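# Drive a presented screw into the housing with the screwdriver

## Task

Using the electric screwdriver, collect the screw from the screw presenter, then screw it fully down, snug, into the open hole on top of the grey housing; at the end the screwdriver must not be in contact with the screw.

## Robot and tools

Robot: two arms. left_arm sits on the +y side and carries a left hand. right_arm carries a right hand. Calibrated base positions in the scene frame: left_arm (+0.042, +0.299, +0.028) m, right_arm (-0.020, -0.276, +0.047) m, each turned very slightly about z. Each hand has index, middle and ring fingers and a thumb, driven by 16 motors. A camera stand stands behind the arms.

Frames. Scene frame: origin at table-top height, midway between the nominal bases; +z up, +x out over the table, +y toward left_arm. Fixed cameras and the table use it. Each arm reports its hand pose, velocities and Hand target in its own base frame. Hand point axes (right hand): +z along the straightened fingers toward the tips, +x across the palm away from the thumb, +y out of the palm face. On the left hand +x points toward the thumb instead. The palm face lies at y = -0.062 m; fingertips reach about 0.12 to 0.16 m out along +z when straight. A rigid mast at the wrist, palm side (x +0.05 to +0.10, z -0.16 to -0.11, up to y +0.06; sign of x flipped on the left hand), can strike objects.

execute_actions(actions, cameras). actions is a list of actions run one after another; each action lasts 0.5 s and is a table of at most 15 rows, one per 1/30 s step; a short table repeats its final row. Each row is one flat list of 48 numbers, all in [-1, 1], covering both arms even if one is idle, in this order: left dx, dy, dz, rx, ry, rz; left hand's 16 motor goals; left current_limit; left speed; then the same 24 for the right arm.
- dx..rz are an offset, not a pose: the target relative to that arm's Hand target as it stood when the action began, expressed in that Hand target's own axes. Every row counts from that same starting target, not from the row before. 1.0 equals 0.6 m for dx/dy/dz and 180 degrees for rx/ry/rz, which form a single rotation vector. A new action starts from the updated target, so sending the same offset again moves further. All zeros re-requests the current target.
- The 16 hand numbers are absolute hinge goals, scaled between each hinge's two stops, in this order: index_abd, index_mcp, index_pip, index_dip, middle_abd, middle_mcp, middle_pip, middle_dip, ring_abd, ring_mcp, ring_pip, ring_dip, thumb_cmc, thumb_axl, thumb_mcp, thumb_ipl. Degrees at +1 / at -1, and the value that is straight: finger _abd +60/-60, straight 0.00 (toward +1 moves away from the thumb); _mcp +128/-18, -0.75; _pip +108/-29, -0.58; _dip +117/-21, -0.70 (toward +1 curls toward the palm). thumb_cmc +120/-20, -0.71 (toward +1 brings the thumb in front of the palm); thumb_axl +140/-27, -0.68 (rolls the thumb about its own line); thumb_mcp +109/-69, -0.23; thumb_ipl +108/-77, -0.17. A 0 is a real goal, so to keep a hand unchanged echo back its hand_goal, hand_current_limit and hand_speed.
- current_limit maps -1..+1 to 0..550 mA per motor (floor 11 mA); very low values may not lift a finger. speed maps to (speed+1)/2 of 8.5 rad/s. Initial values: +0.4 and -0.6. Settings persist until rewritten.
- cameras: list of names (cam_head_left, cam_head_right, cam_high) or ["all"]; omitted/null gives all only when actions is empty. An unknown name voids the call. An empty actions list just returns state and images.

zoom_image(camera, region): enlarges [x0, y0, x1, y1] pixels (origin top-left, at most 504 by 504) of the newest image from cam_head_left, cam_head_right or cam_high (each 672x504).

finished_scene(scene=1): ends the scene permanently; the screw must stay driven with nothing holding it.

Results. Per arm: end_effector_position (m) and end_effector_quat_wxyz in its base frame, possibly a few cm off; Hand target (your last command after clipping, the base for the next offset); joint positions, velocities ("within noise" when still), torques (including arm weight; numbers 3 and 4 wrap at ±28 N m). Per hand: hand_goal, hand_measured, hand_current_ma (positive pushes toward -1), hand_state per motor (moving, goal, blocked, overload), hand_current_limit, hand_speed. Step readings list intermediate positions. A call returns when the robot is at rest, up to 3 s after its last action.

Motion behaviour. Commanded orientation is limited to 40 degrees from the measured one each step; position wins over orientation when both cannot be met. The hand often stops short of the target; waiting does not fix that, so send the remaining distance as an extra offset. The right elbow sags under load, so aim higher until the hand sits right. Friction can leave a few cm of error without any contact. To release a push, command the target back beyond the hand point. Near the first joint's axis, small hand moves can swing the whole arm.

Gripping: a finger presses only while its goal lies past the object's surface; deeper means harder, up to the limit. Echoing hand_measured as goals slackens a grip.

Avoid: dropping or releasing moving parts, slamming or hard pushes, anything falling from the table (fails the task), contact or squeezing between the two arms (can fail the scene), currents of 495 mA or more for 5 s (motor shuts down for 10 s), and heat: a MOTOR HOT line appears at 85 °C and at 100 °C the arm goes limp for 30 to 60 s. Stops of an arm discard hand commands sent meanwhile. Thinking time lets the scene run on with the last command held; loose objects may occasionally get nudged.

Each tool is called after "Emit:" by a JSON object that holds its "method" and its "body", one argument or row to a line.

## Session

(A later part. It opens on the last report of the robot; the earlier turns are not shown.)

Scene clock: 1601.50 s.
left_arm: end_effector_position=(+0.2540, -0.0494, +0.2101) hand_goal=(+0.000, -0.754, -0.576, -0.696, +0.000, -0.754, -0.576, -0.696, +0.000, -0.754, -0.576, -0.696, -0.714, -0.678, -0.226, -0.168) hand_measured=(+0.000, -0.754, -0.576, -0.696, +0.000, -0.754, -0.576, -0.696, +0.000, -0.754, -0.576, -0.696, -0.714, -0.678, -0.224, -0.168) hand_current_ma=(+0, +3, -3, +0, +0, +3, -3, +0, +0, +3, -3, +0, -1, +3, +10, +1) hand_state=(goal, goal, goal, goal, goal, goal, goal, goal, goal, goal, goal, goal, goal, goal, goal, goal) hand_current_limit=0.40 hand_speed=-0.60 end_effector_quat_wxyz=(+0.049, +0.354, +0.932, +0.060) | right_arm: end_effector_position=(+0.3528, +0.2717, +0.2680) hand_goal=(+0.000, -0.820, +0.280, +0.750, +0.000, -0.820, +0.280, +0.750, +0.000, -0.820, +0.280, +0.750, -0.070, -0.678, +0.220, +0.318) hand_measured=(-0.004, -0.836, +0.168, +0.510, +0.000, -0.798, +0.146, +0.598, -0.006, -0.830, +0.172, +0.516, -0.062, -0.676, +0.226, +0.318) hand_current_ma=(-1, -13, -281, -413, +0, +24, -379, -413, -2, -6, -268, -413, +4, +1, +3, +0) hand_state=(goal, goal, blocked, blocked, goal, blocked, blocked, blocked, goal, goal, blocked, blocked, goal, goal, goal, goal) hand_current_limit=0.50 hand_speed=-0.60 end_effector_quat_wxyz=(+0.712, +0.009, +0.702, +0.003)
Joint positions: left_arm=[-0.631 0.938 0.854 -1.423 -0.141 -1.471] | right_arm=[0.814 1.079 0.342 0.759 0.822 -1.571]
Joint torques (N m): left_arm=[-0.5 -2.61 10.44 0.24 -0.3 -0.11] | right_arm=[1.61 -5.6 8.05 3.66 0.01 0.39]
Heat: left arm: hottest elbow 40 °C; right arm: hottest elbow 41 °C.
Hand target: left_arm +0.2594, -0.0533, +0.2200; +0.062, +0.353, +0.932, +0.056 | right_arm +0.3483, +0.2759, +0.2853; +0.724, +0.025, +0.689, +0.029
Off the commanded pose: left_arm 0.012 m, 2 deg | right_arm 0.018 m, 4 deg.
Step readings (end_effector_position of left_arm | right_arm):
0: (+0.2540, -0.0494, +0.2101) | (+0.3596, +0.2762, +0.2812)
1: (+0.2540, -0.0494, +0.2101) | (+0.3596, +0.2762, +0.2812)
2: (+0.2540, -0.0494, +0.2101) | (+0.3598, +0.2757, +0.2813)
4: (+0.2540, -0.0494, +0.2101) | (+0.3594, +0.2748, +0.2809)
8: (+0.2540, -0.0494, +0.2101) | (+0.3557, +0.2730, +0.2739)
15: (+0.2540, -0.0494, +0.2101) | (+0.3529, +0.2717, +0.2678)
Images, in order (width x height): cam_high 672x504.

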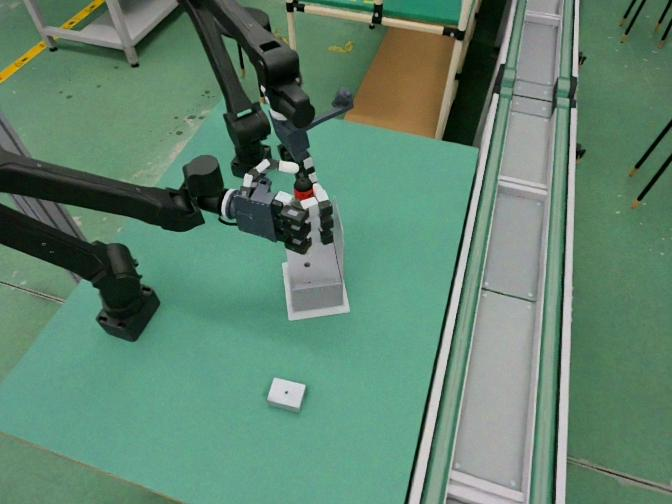

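Emit:
{"method": "execute_actions", "body": {
  "actions": [
    [[0,0,0,0,0,0,0,-0.754,-0.576,-0.696,0,-0.754,-0.576,-0.696,0,-0.754,-0.576,-0.696,-0.714,-0.678,-0.226,-0.168,0.4,-0.6, 0.0247,-0.0150,-0.0113,0,0.004,-0.004,0,-0.82,0.28,0.75,0,-0.82,0.28,0.75,0,-0.82,0.28,0.75,-0.07,-0.678,0.22,0.319,0.5,-0.6]]
  ],
  "cameras": ["cam_high","cam_head_left"]
}}

Emit:
{"method": "zoom_image", "body": {
  "camera": "cam_high",
  "region": [280, 225, 330, 275]
}}

Emit:
{"method": "zoom_image", "body": {
  "camera": "cam_head_left",
  "region": [380, 260, 440, 320]
}}

Scene clock: 1613.93 s.
left_arm: end_effector_position=(+0.2540, -0.0494, +0.2101) hand_goal=(+0.000, -0.754, -0.576, -0.696, +0.000, -0.754, -0.576, -0.696, +0.000, -0.754, -0.576, -0.696, -0.714, -0.678, -0.226, -0.168) hand_measured=(+0.000, -0.754, -0.576, -0.696, +0.000, -0.754, -0.576, -0.696, +0.000, -0.754, -0.576, -0.696, -0.714, -0.678, -0.224, -0.168) hand_current_ma=(+0, +3, -3, +0, +0, +3, -3, +0, +0, +3, -3, +0, -1, +3, +10, +1) hand_state=(goal, goal, goal, goal, goal, goal, goal, goal, goal, goal, goal, goal, goal, goal, goal, goal) hand_current_limit=0.40 hand_speed=-0.60 end_effector_quat_wxyz=(+0.049, +0.354, +0.932, +0.060) | right_arm: end_effector_position=(+0.3458, +0.2644, +0.2513) hand_goal=(+0.000, -0.820, +0.280, +0.750, +0.000, -0.820, +0.280, +0.750, +0.000, -0.820, +0.280, +0.750, -0.070, -0.678, +0.220, +0.318) hand_measured=(-0.004, -0.836, +0.168, +0.510, +0.000, -0.798, +0.146, +0.598, -0.006, -0.830, +0.172, +0.516, -0.062, -0.676, +0.226, +0.318) hand_current_ma=(-1, -13, -281, -412, +0, +24, -379, -413, -2, -6, -268, -412, +4, +1, +3, +0) hand_state=(goal, goal, blocked, blocked, goal, blocked, blocked, blocked, goal, goal, blocked, blocked, goal, goal, goal, goal) hand_current_limit=0.50 hand_speed=-0.60 end_effector_quat_wxyz=(+0.707, +0.004, +0.707, -0.002)
Joint positions: left_arm=[-0.631 0.938 0.854 -1.423 -0.141 -1.471] | right_arm=[0.814 1.079 0.302 0.778 0.822 -1.569]
Joint torques (N m): left_arm=[-0.38 -2.61 10.47 0.24 -0.33 -0.11] | right_arm=[0.73 -5.3 7.88 3.67 -0.13 0.44]
Heat: left arm: hottest elbow 40 °C; right arm: hottest elbow 38 °C.
Hand target: left_arm +0.2594, -0.0533, +0.2200; +0.062, +0.353, +0.932, +0.056 | right_arm +0.3423, +0.2680, +0.2695; +0.719, +0.021, +0.694, +0.024
Off the commanded pose: left_arm 0.012 m, 2 deg | right_arm 0.019 m, 4 deg.
Step readings (end_effector_position of left_arm | right_arm):
0: (+0.2540, -0.0494, +0.2101) | (+0.3528, +0.2717, +0.2681)
1: (+0.2540, -0.0494, +0.2101) | (+0.3528, +0.2717, +0.2681)
2: (+0.2540, -0.0494, +0.2101) | (+0.3525, +0.2714, +0.2675)
4: (+0.2540, -0.0494, +0.2101) | (+0.3510, +0.2699, +0.2653)
8: (+0.2540, -0.0494, +0.2101) | (+0.3472, +0.2659, +0.2543)
15: (+0.2540, -0.0494, +0.2101) | (+0.3458, +0.2644, +0.2510)
Images, in order (width x height): cam_head_left 672x504, cam_high 672x504.

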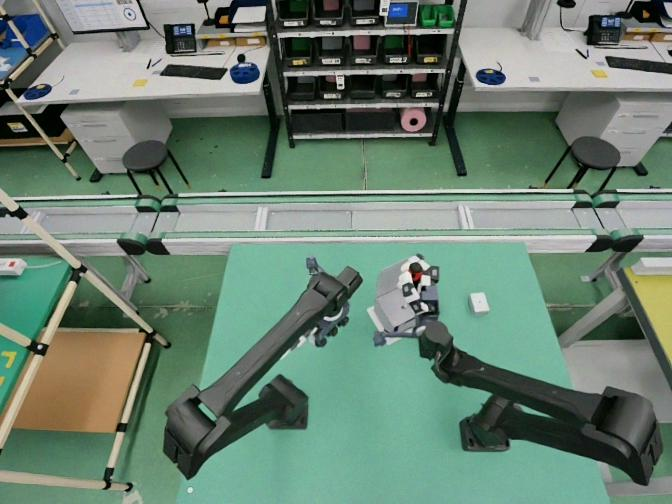

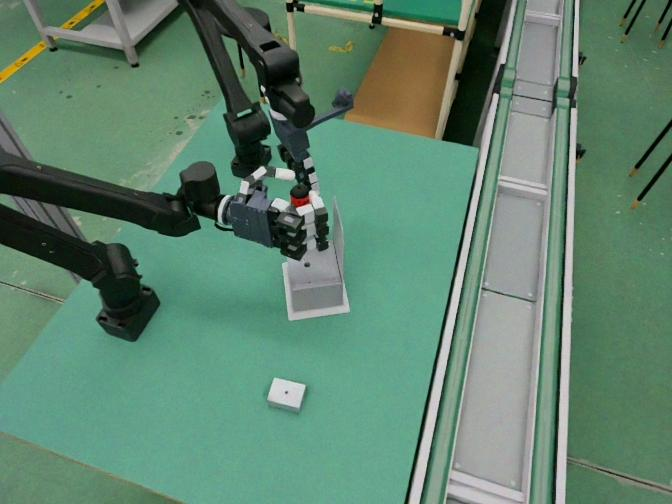

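Scaled by 10.080 from the camera's 672x504 image, which has a finer 960x720 frame.

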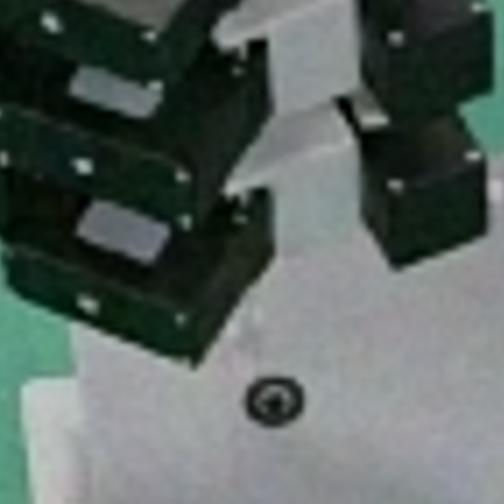

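Scaled by 8.400 from the camera's 672x504 image, which has a finer 960x720 frame.

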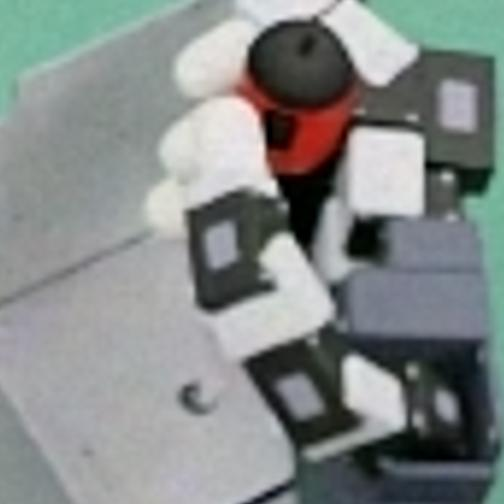

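Emit:
{"method": "zoom_image", "body": {
  "camera": "cam_high",
  "region": [295, 245, 319, 269]
}}

Emit:
{"method": "zoom_image", "body": {
  "camera": "cam_head_left",
  "region": [392, 293, 416, 317]
}}

Scaled by 21.000 from the camera's 672x504 image, which has a finer 960x720 frame.

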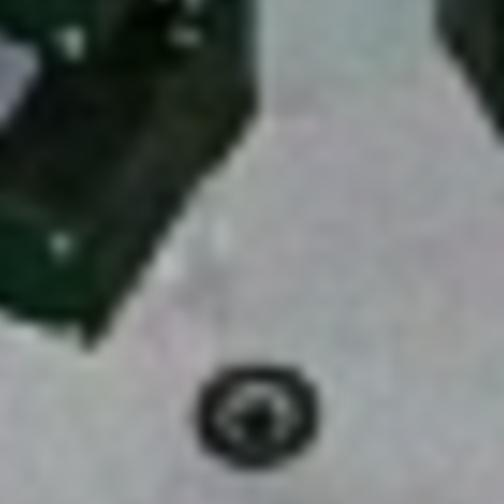

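Scaled by 21.000 from the camera's 672x504 image, which has a finer 960x720 frame.

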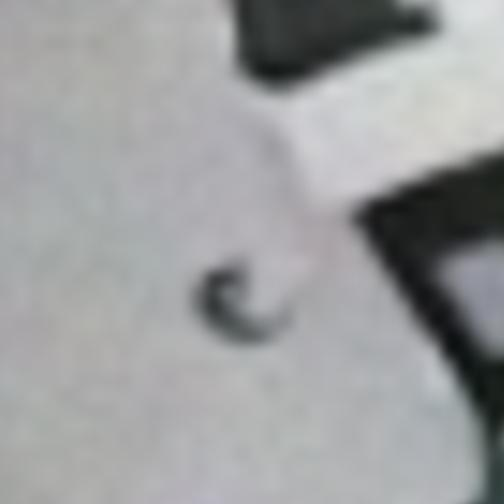

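Emit:
{"method": "execute_actions", "body": {
  "actions": [
    [[0,0,0,0,0,0,0,-0.754,-0.576,-0.696,0,-0.754,-0.576,-0.696,0,-0.754,-0.576,-0.696,-0.714,-0.678,-0.226,-0.168,0.4,-0.6, 0.0135,-0.0033,0.0108,0,0,0,0,-0.82,0.28,0.75,0,-0.82,0.28,0.75,0,-0.82,0.28,0.75,-0.07,-0.678,0.22,0.319,0.5,-0.6]]
  ],
  "cameras": ["all"]
}}

Emit:
{"method": "zoom_image", "body": {
  "camera": "cam_high",
  "region": [295, 245, 319, 269]
}}

Emit:
{"method": "zoom_image", "body": {
  "camera": "cam_head_left",
  "region": [392, 293, 416, 317]
}}

Emit:
{"method": "zoom_image", "body": {
  "camera": "cam_head_right",
  "region": [392, 293, 416, 317]
}}

Scene clock: 1632.87 s.
left_arm: end_effector_position=(+0.2540, -0.0494, +0.2101) hand_goal=(+0.000, -0.754, -0.576, -0.696, +0.000, -0.754, -0.576, -0.696, +0.000, -0.754, -0.576, -0.696, -0.714, -0.678, -0.226, -0.168) hand_measured=(+0.000, -0.754, -0.576, -0.696, +0.000, -0.754, -0.576, -0.696, +0.000, -0.754, -0.576, -0.696, -0.714, -0.678, -0.224, -0.168) hand_current_ma=(+0, +3, -3, +0, +0, +3, -3, +0, +0, +3, -3, +0, -1, +3, +10, +1) hand_state=(goal, goal, goal, goal, goal, goal, goal, goal, goal, goal, goal, goal, goal, goal, goal, goal) hand_current_limit=0.40 hand_speed=-0.60 end_effector_quat_wxyz=(+0.049, +0.354, +0.932, +0.060) | right_arm: end_effector_position=(+0.3463, +0.2705, +0.2481) hand_goal=(+0.000, -0.820, +0.280, +0.750, +0.000, -0.820, +0.280, +0.750, +0.000, -0.820, +0.280, +0.750, -0.070, -0.678, +0.220, +0.318) hand_measured=(-0.004, -0.836, +0.168, +0.510, +0.000, -0.798, +0.146, +0.598, -0.006, -0.830, +0.172, +0.516, -0.062, -0.676, +0.226, +0.318) hand_current_ma=(-1, -13, -281, -413, +0, +24, -379, -412, -2, -6, -268, -413, +4, +1, +3, +0) hand_state=(goal, goal, blocked, blocked, goal, blocked, blocked, blocked, goal, goal, blocked, blocked, goal, goal, goal, goal) hand_current_limit=0.50 hand_speed=-0.60 end_effector_quat_wxyz=(+0.710, -0.001, +0.705, +0.009)
Joint positions: left_arm=[-0.631 0.938 0.854 -1.423 -0.141 -1.471] | right_arm=[0.814 1.117 0.302 0.825 0.8 -1.567]
Joint torques (N m): left_arm=[-0.32 -2.67 10.44 0.28 -0.32 -0.13] | right_arm=[-0.85 -5.3 7.51 3.92 -0.11 0.43]
Heat: left arm: hottest elbow 40 °C; right arm: hottest elbow 36 °C.
Hand target: left_arm +0.2594, -0.0533, +0.2200; +0.062, +0.353, +0.932, +0.056 | right_arm +0.3491, +0.2665, +0.2616; +0.719, +0.021, +0.694, +0.024
Off the commanded pose: left_arm 0.012 m, 2 deg | right_arm 0.014 m, 3 deg.
Step readings (end_effector_position of left_arm | right_arm):
0: (+0.2540, -0.0494, +0.2101) | (+0.3458, +0.2644, +0.2513)
1: (+0.2540, -0.0494, +0.2101) | (+0.3457, +0.2645, +0.2514)
2: (+0.2540, -0.0494, +0.2101) | (+0.3455, +0.2651, +0.2520)
4: (+0.2540, -0.0494, +0.2101) | (+0.3452, +0.2667, +0.2525)
8: (+0.2540, -0.0494, +0.2101) | (+0.3458, +0.2696, +0.2490)
15: (+0.2540, -0.0494, +0.2101) | (+0.3463, +0.2706, +0.2473)

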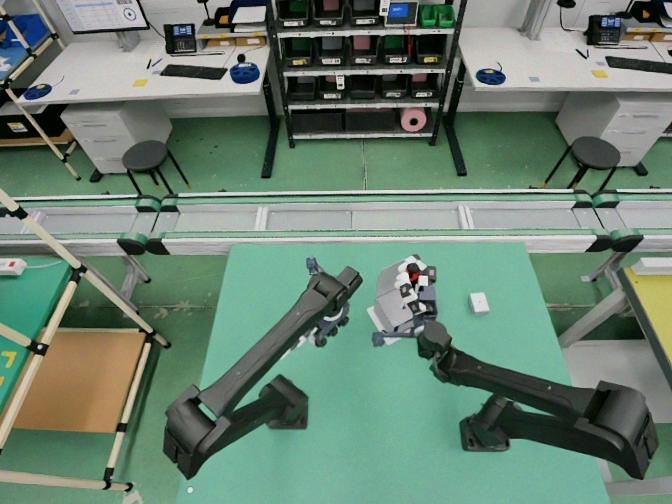

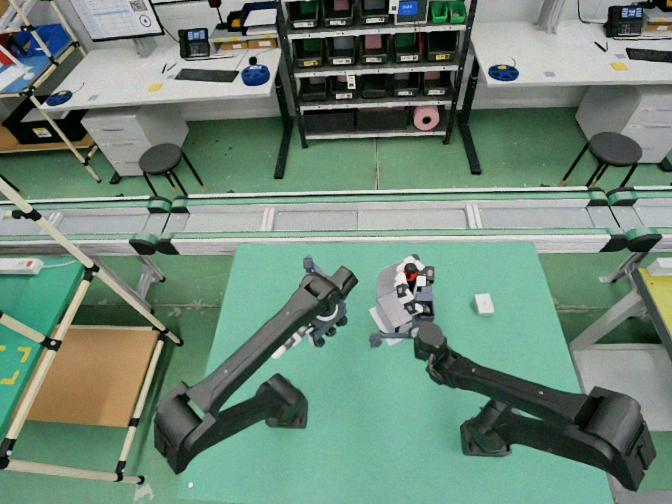

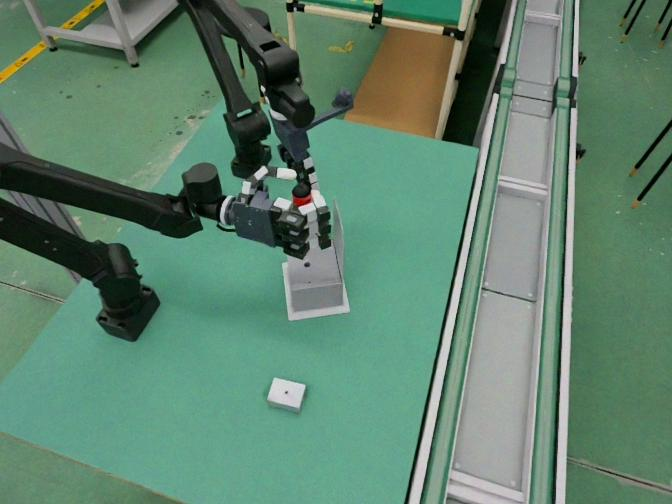

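Scaled by 21.000 from the camera's 672x504 image, which has a finer 960x720 frame.

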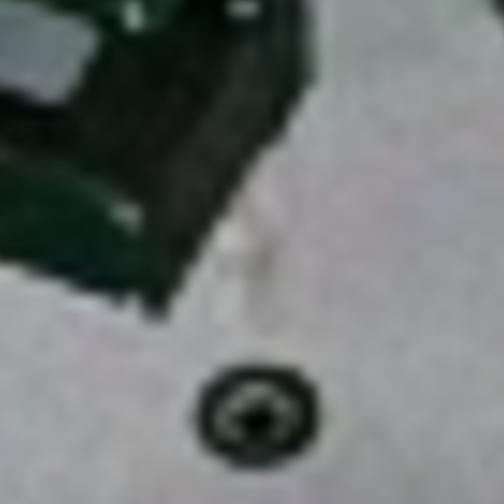

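Scaled by 21.000 from the camera's 672x504 image, which has a finer 960x720 frame.

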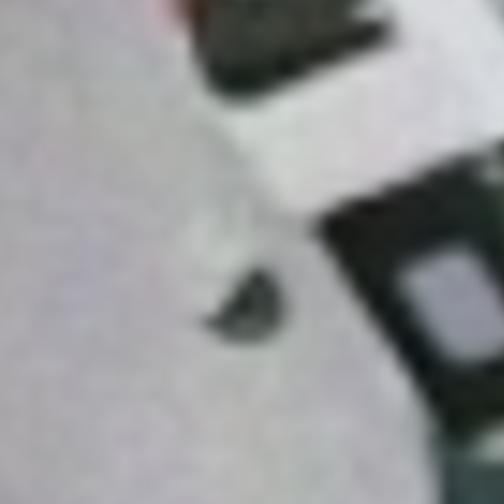

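Scaled by 21.000 from the camera's 672x504 image, which has a finer 960x720 frame.

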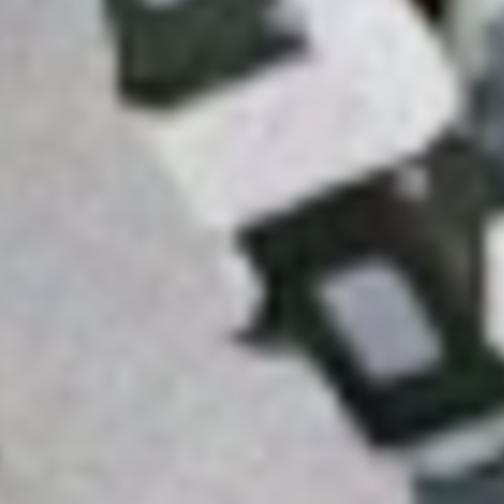

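Emit:
{"method": "execute_actions", "body": {
  "actions": [
    [[0,0,0,0,0,0,0,-0.754,-0.576,-0.696,0,-0.754,-0.576,-0.696,0,-0.754,-0.576,-0.696,-0.714,-0.678,-0.226,-0.168,0.4,-0.6, 0.0055,-0.0175,0.005,0,0,0,0,-0.82,0.28,0.75,0,-0.82,0.28,0.75,0,-0.82,0.28,0.75,-0.07,-0.678,0.22,0.319,0.5,-0.6]]
  ],
  "cameras": ["cam_high","cam_head_left"]
}}

Emit:
{"method": "zoom_image", "body": {
  "camera": "cam_high",
  "region": [295, 245, 319, 269]
}}

Emit:
{"method": "zoom_image", "body": {
  "camera": "cam_head_left",
  "region": [392, 293, 416, 317]
}}

Scene clock: 1645.93 s.
left_arm: end_effector_position=(+0.2540, -0.0494, +0.2101) hand_goal=(+0.000, -0.754, -0.576, -0.696, +0.000, -0.754, -0.576, -0.696, +0.000, -0.754, -0.576, -0.696, -0.714, -0.678, -0.226, -0.168) hand_measured=(+0.000, -0.754, -0.576, -0.696, +0.000, -0.754, -0.576, -0.696, +0.000, -0.754, -0.576, -0.696, -0.714, -0.678, -0.224, -0.168) hand_current_ma=(+0, +3, -3, +0, +0, +3, -3, +0, +0, +3, -3, +0, -1, +3, +10, +1) hand_state=(goal, goal, goal, goal, goal, goal, goal, goal, goal, goal, goal, goal, goal, goal, goal, goal) hand_current_limit=0.40 hand_speed=-0.60 end_effector_quat_wxyz=(+0.049, +0.354, +0.932, +0.060) | right_arm: end_effector_position=(+0.3488, +0.2615, +0.2418) hand_goal=(+0.000, -0.820, +0.280, +0.750, +0.000, -0.820, +0.280, +0.750, +0.000, -0.820, +0.280, +0.750, -0.070, -0.678, +0.220, +0.318) hand_measured=(-0.004, -0.836, +0.168, +0.510, +0.000, -0.798, +0.146, +0.598, -0.006, -0.830, +0.172, +0.516, -0.062, -0.676, +0.226, +0.318) hand_current_ma=(-1, -13, -281, -412, +0, +24, -379, -412, -2, -6, -268, -413, +4, +1, +3, +0) hand_state=(goal, goal, blocked, blocked, goal, blocked, blocked, blocked, goal, goal, blocked, blocked, goal, goal, goal, goal) hand_current_limit=0.50 hand_speed=-0.60 end_effector_quat_wxyz=(+0.708, -0.003, +0.706, +0.008)
Joint positions: left_arm=[-0.631 0.938 0.854 -1.423 -0.141 -1.471] | right_arm=[0.779 1.117 0.284 0.837 0.762 -1.566]
Joint torques (N m): left_arm=[-0.56 -2.73 10.43 0.25 -0.3 -0.12] | right_arm=[-0.73 -4.84 7.41 3.97 -0.07 0.39]
Heat: left arm: hottest elbow 40 °C; right arm: hottest elbow 35 °C.
Hand target: left_arm +0.2594, -0.0533, +0.2200; +0.062, +0.353, +0.932, +0.056 | right_arm +0.3522, +0.2563, +0.2576; +0.719, +0.021, +0.694, +0.024
Off the commanded pose: left_arm 0.012 m, 2 deg | right_arm 0.017 m, 4 deg.
Step readings (end_effector_position of left_arm | right_arm):
0: (+0.2540, -0.0494, +0.2101) | (+0.3463, +0.2705, +0.2481)
1: (+0.2540, -0.0494, +0.2101) | (+0.3461, +0.2708, +0.2481)
2: (+0.2540, -0.0494, +0.2101) | (+0.3460, +0.2710, +0.2480)
4: (+0.2540, -0.0494, +0.2101) | (+0.3458, +0.2703, +0.2470)
8: (+0.2540, -0.0494, +0.2101) | (+0.3477, +0.2644, +0.2432)
15: (+0.2540, -0.0494, +0.2101) | (+0.3489, +0.2613, +0.2417)
Images, in order (width x height): cam_head_left 672x504, cam_high 672x504.

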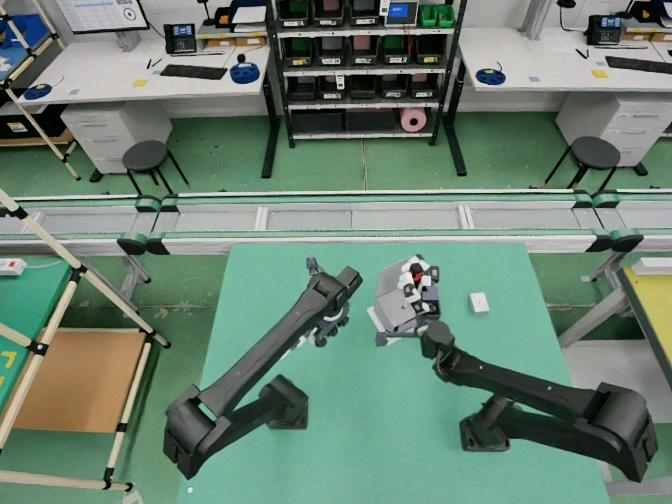

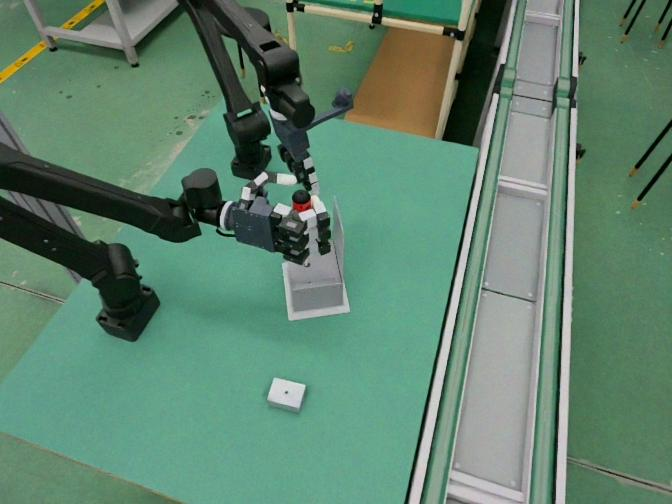

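Scaled by 21.000 from the camera's 672x504 image, which has a finer 960x720 frame.

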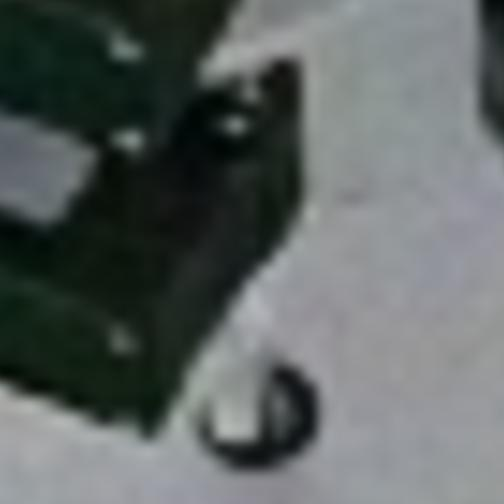

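Scaled by 21.000 from the camera's 672x504 image, which has a finer 960x720 frame.

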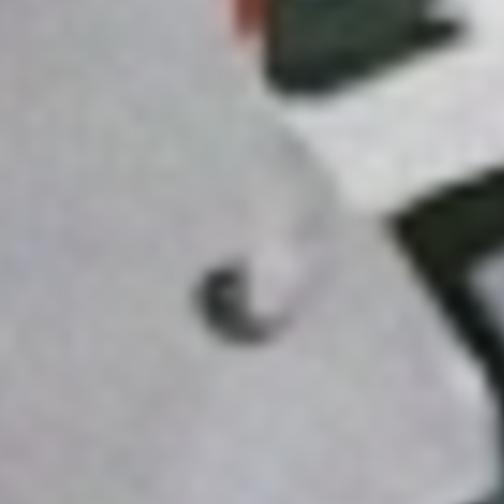

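Emit:
{"method": "execute_actions", "body": {
  "actions": [
    [[0,0,0,0,0,0,0,-0.754,-0.576,-0.696,0,-0.754,-0.576,-0.696,0,-0.754,-0.576,-0.696,-0.714,-0.678,-0.226,-0.168,0.4,-0.6, -0.004,0.010,0.001,0,0,0,0,-0.82,0.28,0.75,0,-0.82,0.28,0.75,0,-0.82,0.28,0.75,-0.07,-0.678,0.22,0.319,0.5,-0.6]]
  ],
  "cameras": ["cam_high","cam_head_left"]
}}

Emit:
{"method": "zoom_image", "body": {
  "camera": "cam_high",
  "region": [295, 245, 319, 269]
}}

Emit:
{"method": "zoom_image", "body": {
  "camera": "cam_head_left",
  "region": [392, 293, 416, 317]
}}

Scene clock: 1655.60 s.
left_arm: end_effector_position=(+0.2540, -0.0494, +0.2101) hand_goal=(+0.000, -0.754, -0.576, -0.696, +0.000, -0.754, -0.576, -0.696, +0.000, -0.754, -0.576, -0.696, -0.714, -0.678, -0.226, -0.168) hand_measured=(+0.000, -0.754, -0.576, -0.696, +0.000, -0.754, -0.576, -0.696, +0.000, -0.754, -0.576, -0.696, -0.714, -0.678, -0.224, -0.168) hand_current_ma=(+0, +3, -3, +0, +0, +3, -3, +0, +0, +3, -3, +0, -1, +3, +10, +1) hand_state=(goal, goal, goal, goal, goal, goal, goal, goal, goal, goal, goal, goal, goal, goal, goal, goal) hand_current_limit=0.40 hand_speed=-0.60 end_effector_quat_wxyz=(+0.049, +0.354, +0.932, +0.060) | right_arm: end_effector_position=(+0.3498, +0.2596, +0.2417) hand_goal=(+0.000, -0.820, +0.280, +0.750, +0.000, -0.820, +0.280, +0.750, +0.000, -0.820, +0.280, +0.750, -0.070, -0.678, +0.220, +0.318) hand_measured=(-0.004, -0.836, +0.168, +0.510, +0.000, -0.798, +0.146, +0.598, -0.006, -0.830, +0.172, +0.516, -0.062, -0.676, +0.226, +0.318) hand_current_ma=(-1, -13, -281, -412, +0, +24, -379, -412, -2, -6, -268, -412, +4, +1, +3, +0) hand_state=(goal, goal, blocked, blocked, goal, blocked, blocked, blocked, goal, goal, blocked, blocked, goal, goal, goal, goal) hand_current_limit=0.50 hand_speed=-0.60 end_effector_quat_wxyz=(+0.708, +0.000, +0.706, +0.004)
Joint positions: left_arm=[-0.631 0.938 0.854 -1.423 -0.141 -1.471] | right_arm=[0.779 1.117 0.284 0.837 0.773 -1.566]
Joint torques (N m): left_arm=[-0.32 -2.61 10.45 0.34 -0.3 -0.11] | right_arm=[0.09 -5.83 8.16 3.79 0.11 0.42]
Heat: left arm: hottest elbow 40 °C; right arm: hottest elbow 35 °C.
Hand target: left_arm +0.2594, -0.0533, +0.2200; +0.062, +0.353, +0.932, +0.056 | right_arm +0.3527, +0.2621, +0.2603; +0.719, +0.021, +0.694, +0.024
Off the commanded pose: left_arm 0.012 m, 2 deg | right_arm 0.019 m, 4 deg.
Step readings (end_effector_position of left_arm | right_arm):
0: (+0.2540, -0.0494, +0.2101) | (+0.3488, +0.2615, +0.2418)
1: (+0.2540, -0.0494, +0.2101) | (+0.3488, +0.2615, +0.2418)
2: (+0.2540, -0.0494, +0.2101) | (+0.3489, +0.2613, +0.2418)
4: (+0.2540, -0.0494, +0.2101) | (+0.3493, +0.2606, +0.2418)
8: (+0.2540, -0.0494, +0.2101) | (+0.3497, +0.2598, +0.2418)
15: (+0.2540, -0.0494, +0.2101) | (+0.3498, +0.2596, +0.2417)
Images, in order (width x height): cam_head_left 672x504, cam_high 672x504.

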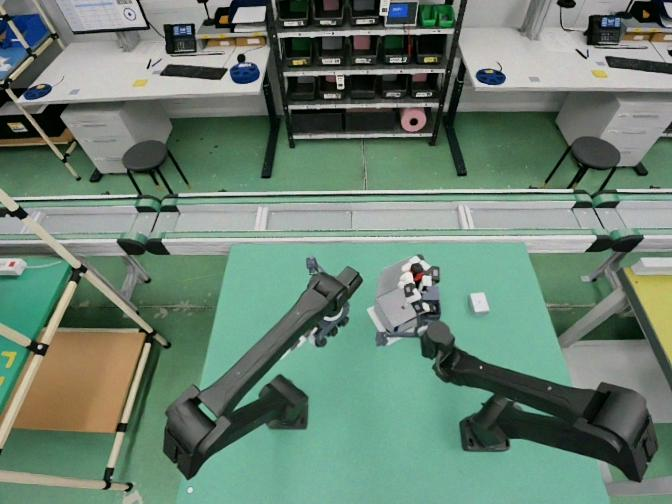

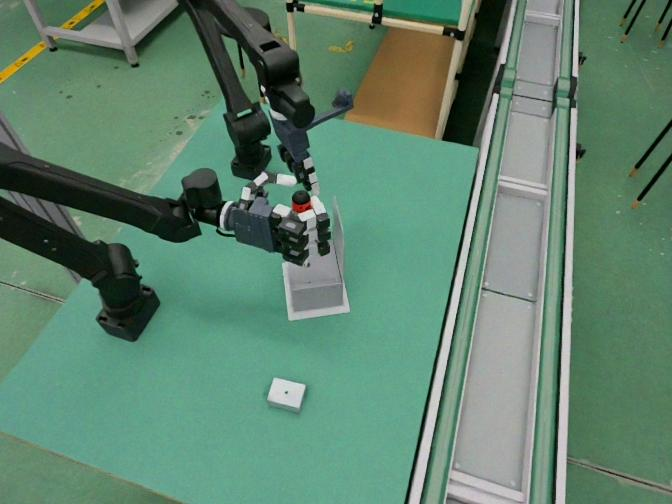

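Scaled by 21.000 from the camera's 672x504 image, which has a finer 960x720 frame.

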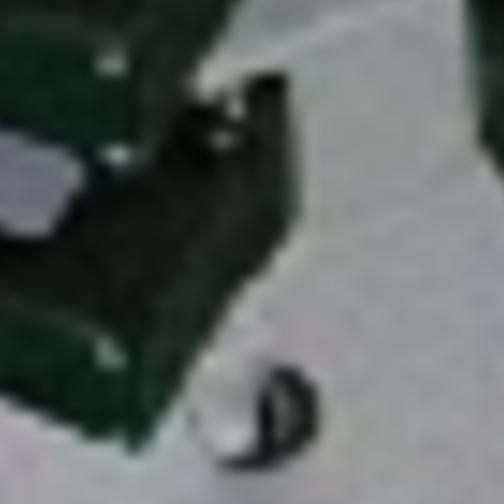

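Scaled by 21.000 from the camera's 672x504 image, which has a finer 960x720 frame.

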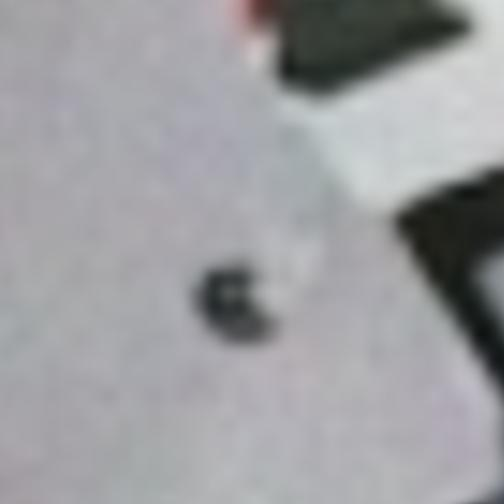

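Emit:
{"method": "execute_actions", "body": {
  "actions": [
    [[0,0,0,0,0,0,0,-0.754,-0.576,-0.696,0,-0.754,-0.576,-0.696,0,-0.754,-0.576,-0.696,-0.714,-0.678,-0.226,-0.168,0.4,-0.6, -0.002,0.0175,0.001,0,0,0,0,-0.82,0.28,0.75,0,-0.82,0.28,0.75,0,-0.82,0.28,0.75,-0.07,-0.678,0.22,0.319,0.5,-0.6]]
  ],
  "cameras": ["cam_high","cam_head_left"]
}}

Emit:
{"method": "zoom_image", "body": {
  "camera": "cam_high",
  "region": [295, 245, 319, 269]
}}

Emit:
{"method": "zoom_image", "body": {
  "camera": "cam_head_left",
  "region": [392, 293, 416, 317]
}}

Scene clock: 1673.90 s.
left_arm: end_effector_position=(+0.2540, -0.0494, +0.2101) hand_goal=(+0.000, -0.754, -0.576, -0.696, +0.000, -0.754, -0.576, -0.696, +0.000, -0.754, -0.576, -0.696, -0.714, -0.678, -0.226, -0.168) hand_measured=(+0.000, -0.754, -0.576, -0.696, +0.000, -0.754, -0.576, -0.696, +0.000, -0.754, -0.576, -0.696, -0.714, -0.678, -0.224, -0.168) hand_current_ma=(+0, +3, -3, +0, +0, +3, -3, +0, +0, +3, -3, +0, -1, +3, +10, +1) hand_state=(goal, goal, goal, goal, goal, goal, goal, goal, goal, goal, goal, goal, goal, goal, goal, goal) hand_current_limit=0.40 hand_speed=-0.60 end_effector_quat_wxyz=(+0.049, +0.354, +0.932, +0.060) | right_arm: end_effector_position=(+0.3503, +0.2591, +0.2382) hand_goal=(+0.000, -0.820, +0.280, +0.750, +0.000, -0.820, +0.280, +0.750, +0.000, -0.820, +0.280, +0.750, -0.070, -0.678, +0.220, +0.318) hand_measured=(-0.004, -0.836, +0.168, +0.510, +0.000, -0.798, +0.146, +0.598, -0.006, -0.830, +0.172, +0.516, -0.062, -0.676, +0.226, +0.318) hand_current_ma=(-1, -13, -281, -412, +0, +24, -379, -412, -2, -6, -268, -412, +4, +1, +3, +0) hand_state=(goal, goal, blocked, blocked, goal, blocked, blocked, blocked, goal, goal, blocked, blocked, goal, goal, goal, goal) hand_current_limit=0.50 hand_speed=-0.60 end_effector_quat_wxyz=(+0.706, +0.006, +0.708, -0.003)
Joint positions: left_arm=[-0.631 0.938 0.854 -1.423 -0.141 -1.471] | right_arm=[0.789 1.128 0.284 0.84 0.802 -1.564]
Joint torques (N m): left_arm=[-0.5 -2.67 10.48 0.18 -0.31 -0.11] | right_arm=[1.85 -3.9 9.5 3.4 0 0.39]
Heat: left arm: hottest elbow 40 °C; right arm: hottest elbow 35 °C.
Hand target: left_arm +0.2594, -0.0533, +0.2200; +0.062, +0.353, +0.932, +0.056 | right_arm +0.3532, +0.2724, +0.2623; +0.719, +0.021, +0.694, +0.024
Off the commanded pose: left_arm 0.012 m, 2 deg | right_arm 0.028 m, 4 deg.
Step readings (end_effector_position of left_arm | right_arm):
0: (+0.2540, -0.0494, +0.2101) | (+0.3498, +0.2596, +0.2417)
1: (+0.2540, -0.0494, +0.2101) | (+0.3498, +0.2595, +0.2417)
2: (+0.2540, -0.0494, +0.2101) | (+0.3503, +0.2588, +0.2414)
4: (+0.2540, -0.0494, +0.2101) | (+0.3511, +0.2578, +0.2395)
8: (+0.2540, -0.0494, +0.2101) | (+0.3506, +0.2589, +0.2380)
15: (+0.2540, -0.0494, +0.2101) | (+0.3503, +0.2591, +0.2382)
Images, in order (width x height): cam_head_left 672x504, cam_high 672x504.

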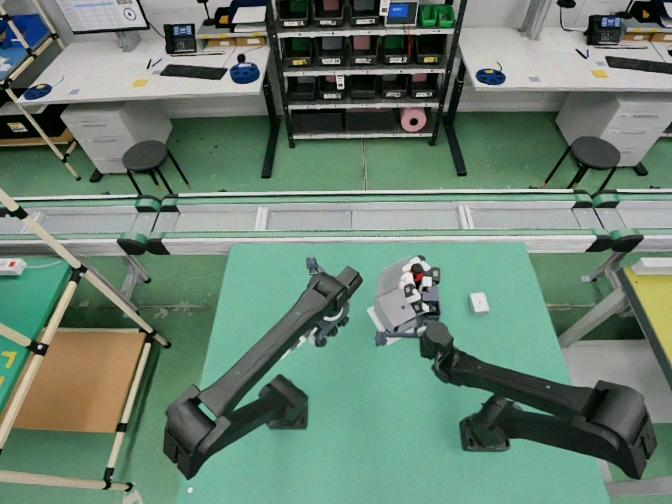

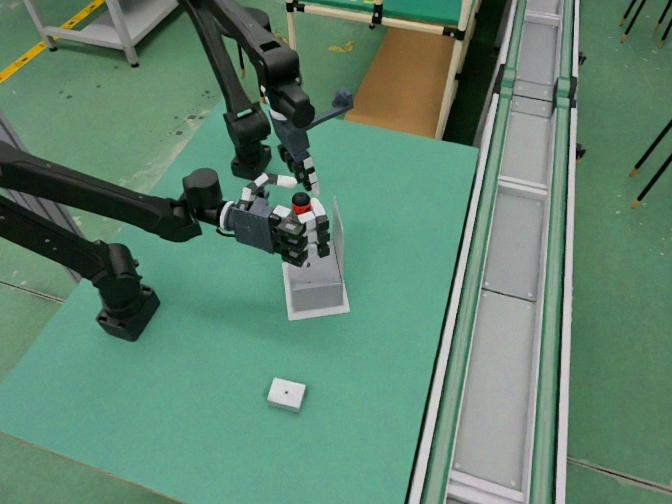

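Scaled by 21.000 from the camera's 672x504 image, which has a finer 960x720 frame.

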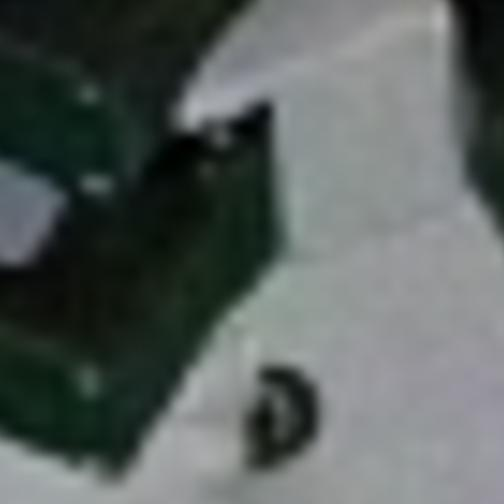

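Scaled by 21.000 from the camera's 672x504 image, which has a finer 960x720 frame.

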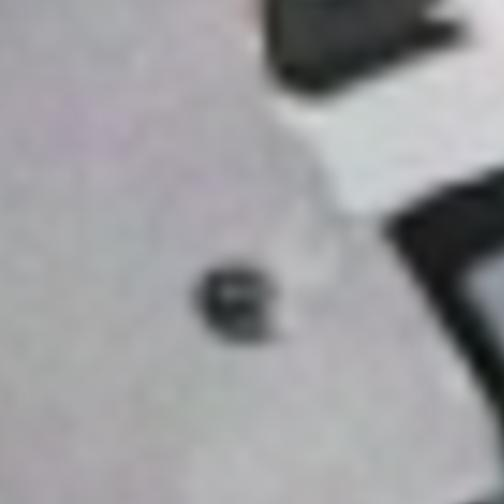

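Emit:
{"method": "execute_actions", "body": {
  "actions": [
    [[0,0,0,0,0,0,0,-0.754,-0.576,-0.696,0,-0.754,-0.576,-0.696,0,-0.754,-0.576,-0.696,-0.714,-0.678,-0.226,-0.168,0.4,-0.6, -0.008,0.0115,0,0,0,0,0,-0.82,0.28,0.75,0,-0.82,0.28,0.75,0,-0.82,0.28,0.75,-0.07,-0.678,0.22,0.319,0.5,-0.6]]
  ],
  "cameras": ["cam_high","cam_head_left"]
}}

Emit:
{"method": "zoom_image", "body": {
  "camera": "cam_high",
  "region": [295, 245, 319, 269]
}}

Emit:
{"method": "zoom_image", "body": {
  "camera": "cam_head_left",
  "region": [392, 293, 416, 317]
}}

Scene clock: 1682.67 s.
left_arm: end_effector_position=(+0.2540, -0.0494, +0.2101) hand_goal=(+0.000, -0.754, -0.576, -0.696, +0.000, -0.754, -0.576, -0.696, +0.000, -0.754, -0.576, -0.696, -0.714, -0.678, -0.226, -0.168) hand_measured=(+0.000, -0.754, -0.576, -0.696, +0.000, -0.754, -0.576, -0.696, +0.000, -0.754, -0.576, -0.696, -0.714, -0.678, -0.224, -0.168) hand_current_ma=(+0, +3, -3, +0, +0, +3, -3, +0, +0, +3, -3, +0, -1, +3, +10, +1) hand_state=(goal, goal, goal, goal, goal, goal, goal, goal, goal, goal, goal, goal, goal, goal, goal, goal) hand_current_limit=0.40 hand_speed=-0.60 end_effector_quat_wxyz=(+0.049, +0.354, +0.932, +0.060) | right_arm: end_effector_position=(+0.3467, +0.2628, +0.2382) hand_goal=(+0.000, -0.820, +0.280, +0.750, +0.000, -0.820, +0.280, +0.750, +0.000, -0.820, +0.280, +0.750, -0.070, -0.678, +0.220, +0.318) hand_measured=(-0.004, -0.836, +0.168, +0.510, +0.000, -0.798, +0.146, +0.598, -0.006, -0.830, +0.172, +0.516, -0.062, -0.676, +0.226, +0.318) hand_current_ma=(-1, -13, -281, -412, +0, +24, -379, -412, -2, -6, -268, -413, +4, +1, +3, +0) hand_state=(goal, goal, blocked, blocked, goal, blocked, blocked, blocked, goal, goal, blocked, blocked, goal, goal, goal, goal) hand_current_limit=0.50 hand_speed=-0.60 end_effector_quat_wxyz=(+0.706, +0.005, +0.708, -0.002)
Joint positions: left_arm=[-0.631 0.938 0.854 -1.423 -0.141 -1.471] | right_arm=[0.809 1.128 0.284 0.84 0.819 -1.563]
Joint torques (N m): left_arm=[-0.32 -2.67 10.45 0.25 -0.31 -0.11] | right_arm=[2.61 -3.9 10.55 2.36 0.04 0.38]
Heat: left arm: hottest elbow 40 °C; right arm: hottest elbow 35 °C.
Hand target: left_arm +0.2594, -0.0533, +0.2200; +0.062, +0.353, +0.932, +0.056 | right_arm +0.3530, +0.2790, +0.2675; +0.719, +0.021, +0.694, +0.024
Off the commanded pose: left_arm 0.012 m, 2 deg | right_arm 0.034 m, 4 deg.
Step readings (end_effector_position of left_arm | right_arm):
0: (+0.2540, -0.0494, +0.2101) | (+0.3502, +0.2592, +0.2382)
1: (+0.2540, -0.0494, +0.2101) | (+0.3502, +0.2591, +0.2382)
2: (+0.2540, -0.0494, +0.2101) | (+0.3502, +0.2590, +0.2382)
4: (+0.2540, -0.0494, +0.2101) | (+0.3493, +0.2596, +0.2382)
8: (+0.2540, -0.0494, +0.2101) | (+0.3472, +0.2622, +0.2382)
15: (+0.2540, -0.0494, +0.2101) | (+0.3467, +0.2628, +0.2382)
Images, in order (width x height): cam_head_left 672x504, cam_high 672x504.

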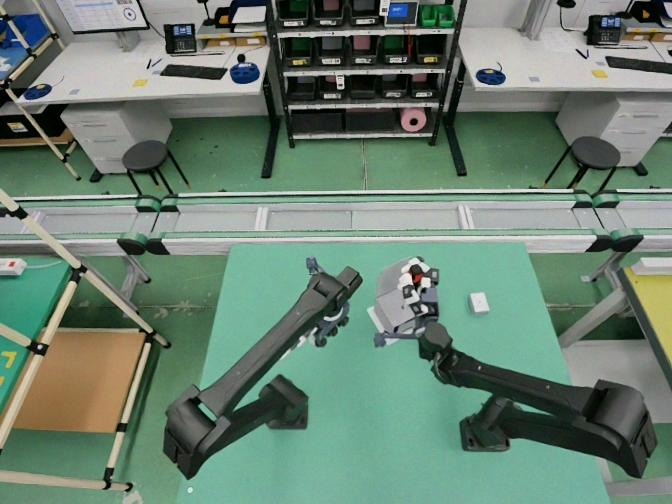

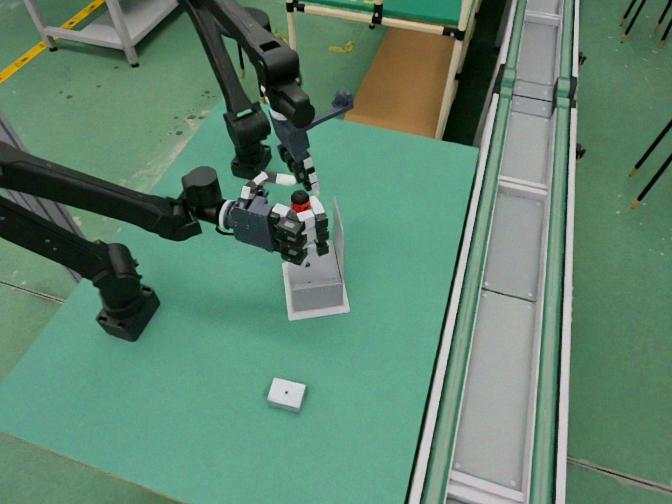

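Scaled by 21.000 from the camera's 672x504 image, which has a finer 960x720 frame.

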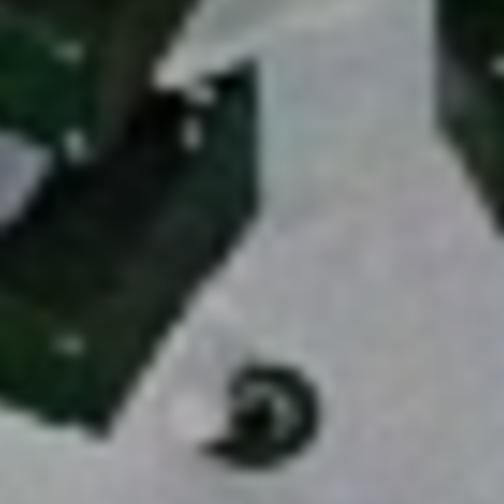

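Scaled by 21.000 from the camera's 672x504 image, which has a finer 960x720 frame.

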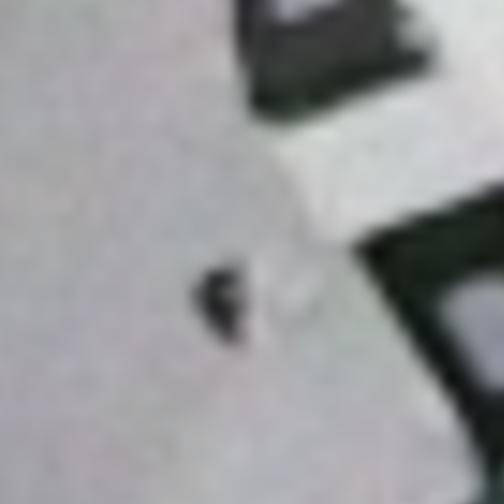

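Emit:
{"method": "execute_actions", "body": {
  "actions": [
    [[0,0,0,0,0,0,0,-0.754,-0.576,-0.696,0,-0.754,-0.576,-0.696,0,-0.754,-0.576,-0.696,-0.714,-0.678,-0.226,-0.168,0.4,-0.6, -0.003,0,0.004,0,-0.008,0.009,0,-0.82,0.28,0.75,0,-0.82,0.28,0.75,0,-0.82,0.28,0.75,-0.07,-0.678,0.22,0.319,0.5,-0.6]]
  ],
  "cameras": ["cam_high","cam_head_left"]
}}

Emit:
{"method": "zoom_image", "body": {
  "camera": "cam_high",
  "region": [295, 245, 319, 269]
}}

Emit:
{"method": "zoom_image", "body": {
  "camera": "cam_head_left",
  "region": [392, 293, 416, 317]
}}

Scene clock: 1693.50 s.
left_arm: end_effector_position=(+0.2540, -0.0494, +0.2101) hand_goal=(+0.000, -0.754, -0.576, -0.696, +0.000, -0.754, -0.576, -0.696, +0.000, -0.754, -0.576, -0.696, -0.714, -0.678, -0.226, -0.168) hand_measured=(+0.000, -0.754, -0.576, -0.696, +0.000, -0.754, -0.576, -0.696, +0.000, -0.754, -0.576, -0.696, -0.714, -0.678, -0.224, -0.168) hand_current_ma=(+0, +3, -3, +0, +0, +3, -3, +0, +0, +3, -3, +0, -1, +3, +10, +1) hand_state=(goal, goal, goal, goal, goal, goal, goal, goal, goal, goal, goal, goal, goal, goal, goal, goal) hand_current_limit=0.40 hand_speed=-0.60 end_effector_quat_wxyz=(+0.049, +0.354, +0.932, +0.060) | right_arm: end_effector_position=(+0.3481, +0.2647, +0.2387) hand_goal=(+0.000, -0.820, +0.280, +0.750, +0.000, -0.820, +0.280, +0.750, +0.000, -0.820, +0.280, +0.750, -0.070, -0.678, +0.220, +0.318) hand_measured=(-0.004, -0.836, +0.168, +0.510, +0.000, -0.798, +0.146, +0.598, -0.006, -0.830, +0.172, +0.516, -0.062, -0.676, +0.226, +0.318) hand_current_ma=(-1, -13, -281, -412, +0, +24, -379, -412, -2, -6, -268, -412, +4, +1, +3, +0) hand_state=(goal, goal, blocked, blocked, goal, blocked, blocked, blocked, goal, goal, blocked, blocked, goal, goal, goal, goal) hand_current_limit=0.50 hand_speed=-0.60 end_effector_quat_wxyz=(+0.711, +0.010, +0.703, +0.004)
Joint positions: left_arm=[-0.631 0.938 0.854 -1.423 -0.141 -1.471] | right_arm=[0.809 1.163 0.284 0.897 0.818 -1.563]
Joint torques (N m): left_arm=[-0.32 -2.61 10.4 0.29 -0.3 -0.14] | right_arm=[0.67 -5.13 10.14 3.54 -0.18 0.35]
Heat: left arm: hottest elbow 40 °C; right arm: hottest elbow 36 °C.
Hand target: left_arm +0.2594, -0.0533, +0.2200; +0.062, +0.353, +0.932, +0.056 | right_arm +0.3553, +0.2789, +0.2693; +0.728, +0.031, +0.684, +0.034
Off the commanded pose: left_arm 0.012 m, 2 deg | right_arm 0.035 m, 5 deg.
Step readings (end_effector_position of left_arm | right_arm):
0: (+0.2540, -0.0494, +0.2101) | (+0.3467, +0.2628, +0.2382)
1: (+0.2540, -0.0494, +0.2101) | (+0.3467, +0.2628, +0.2382)
2: (+0.2540, -0.0494, +0.2101) | (+0.3467, +0.2628, +0.2382)
4: (+0.2540, -0.0494, +0.2101) | (+0.3471, +0.2632, +0.2384)
8: (+0.2540, -0.0494, +0.2101) | (+0.3479, +0.2643, +0.2379)
15: (+0.2540, -0.0494, +0.2101) | (+0.3481, +0.2646, +0.2387)
Images, in order (width x height): cam_head_left 672x504, cam_high 672x504.

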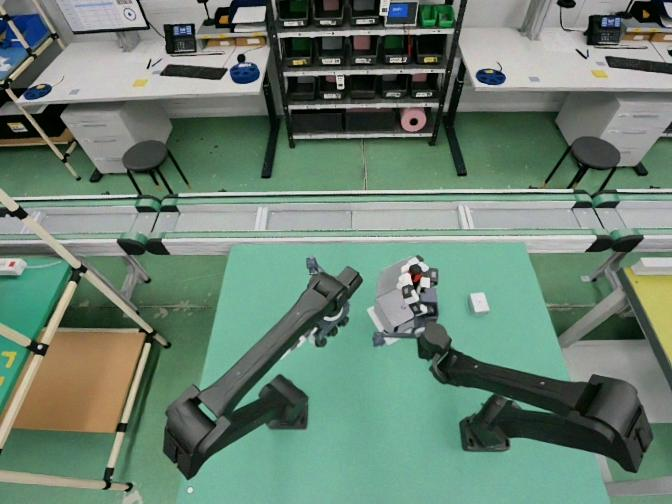

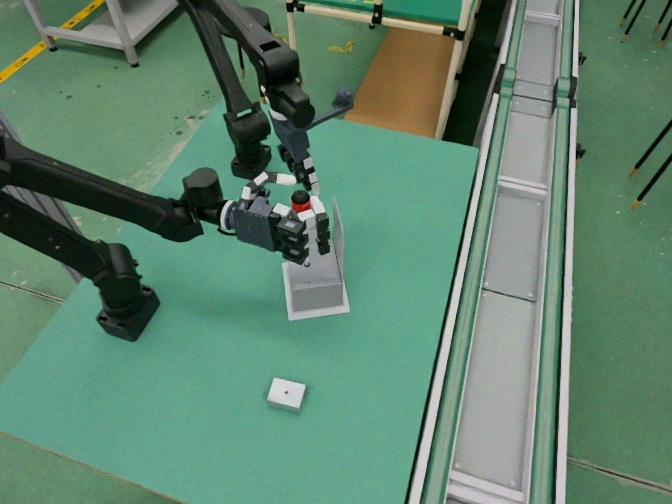

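Scaled by 21.000 from the camera's 672x504 image, which has a finer 960x720 frame.

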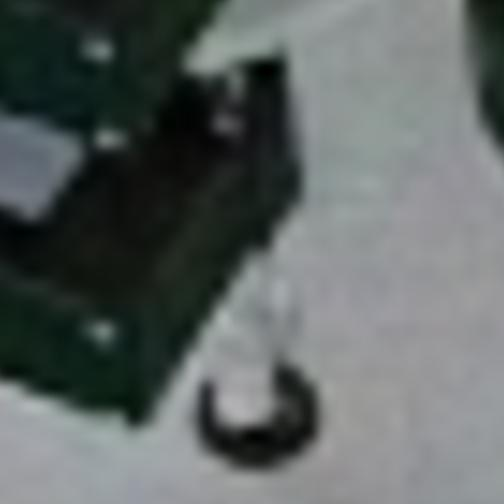

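Scaled by 21.000 from the camera's 672x504 image, which has a finer 960x720 frame.

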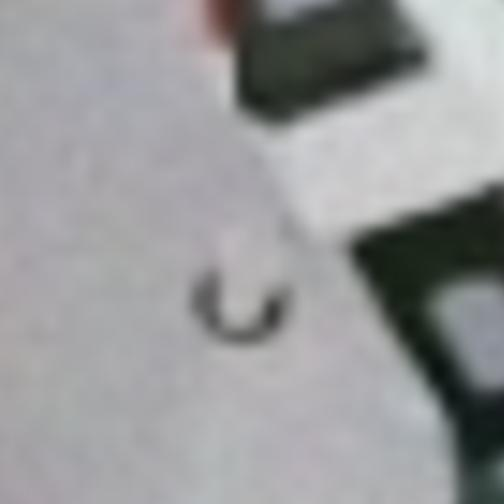

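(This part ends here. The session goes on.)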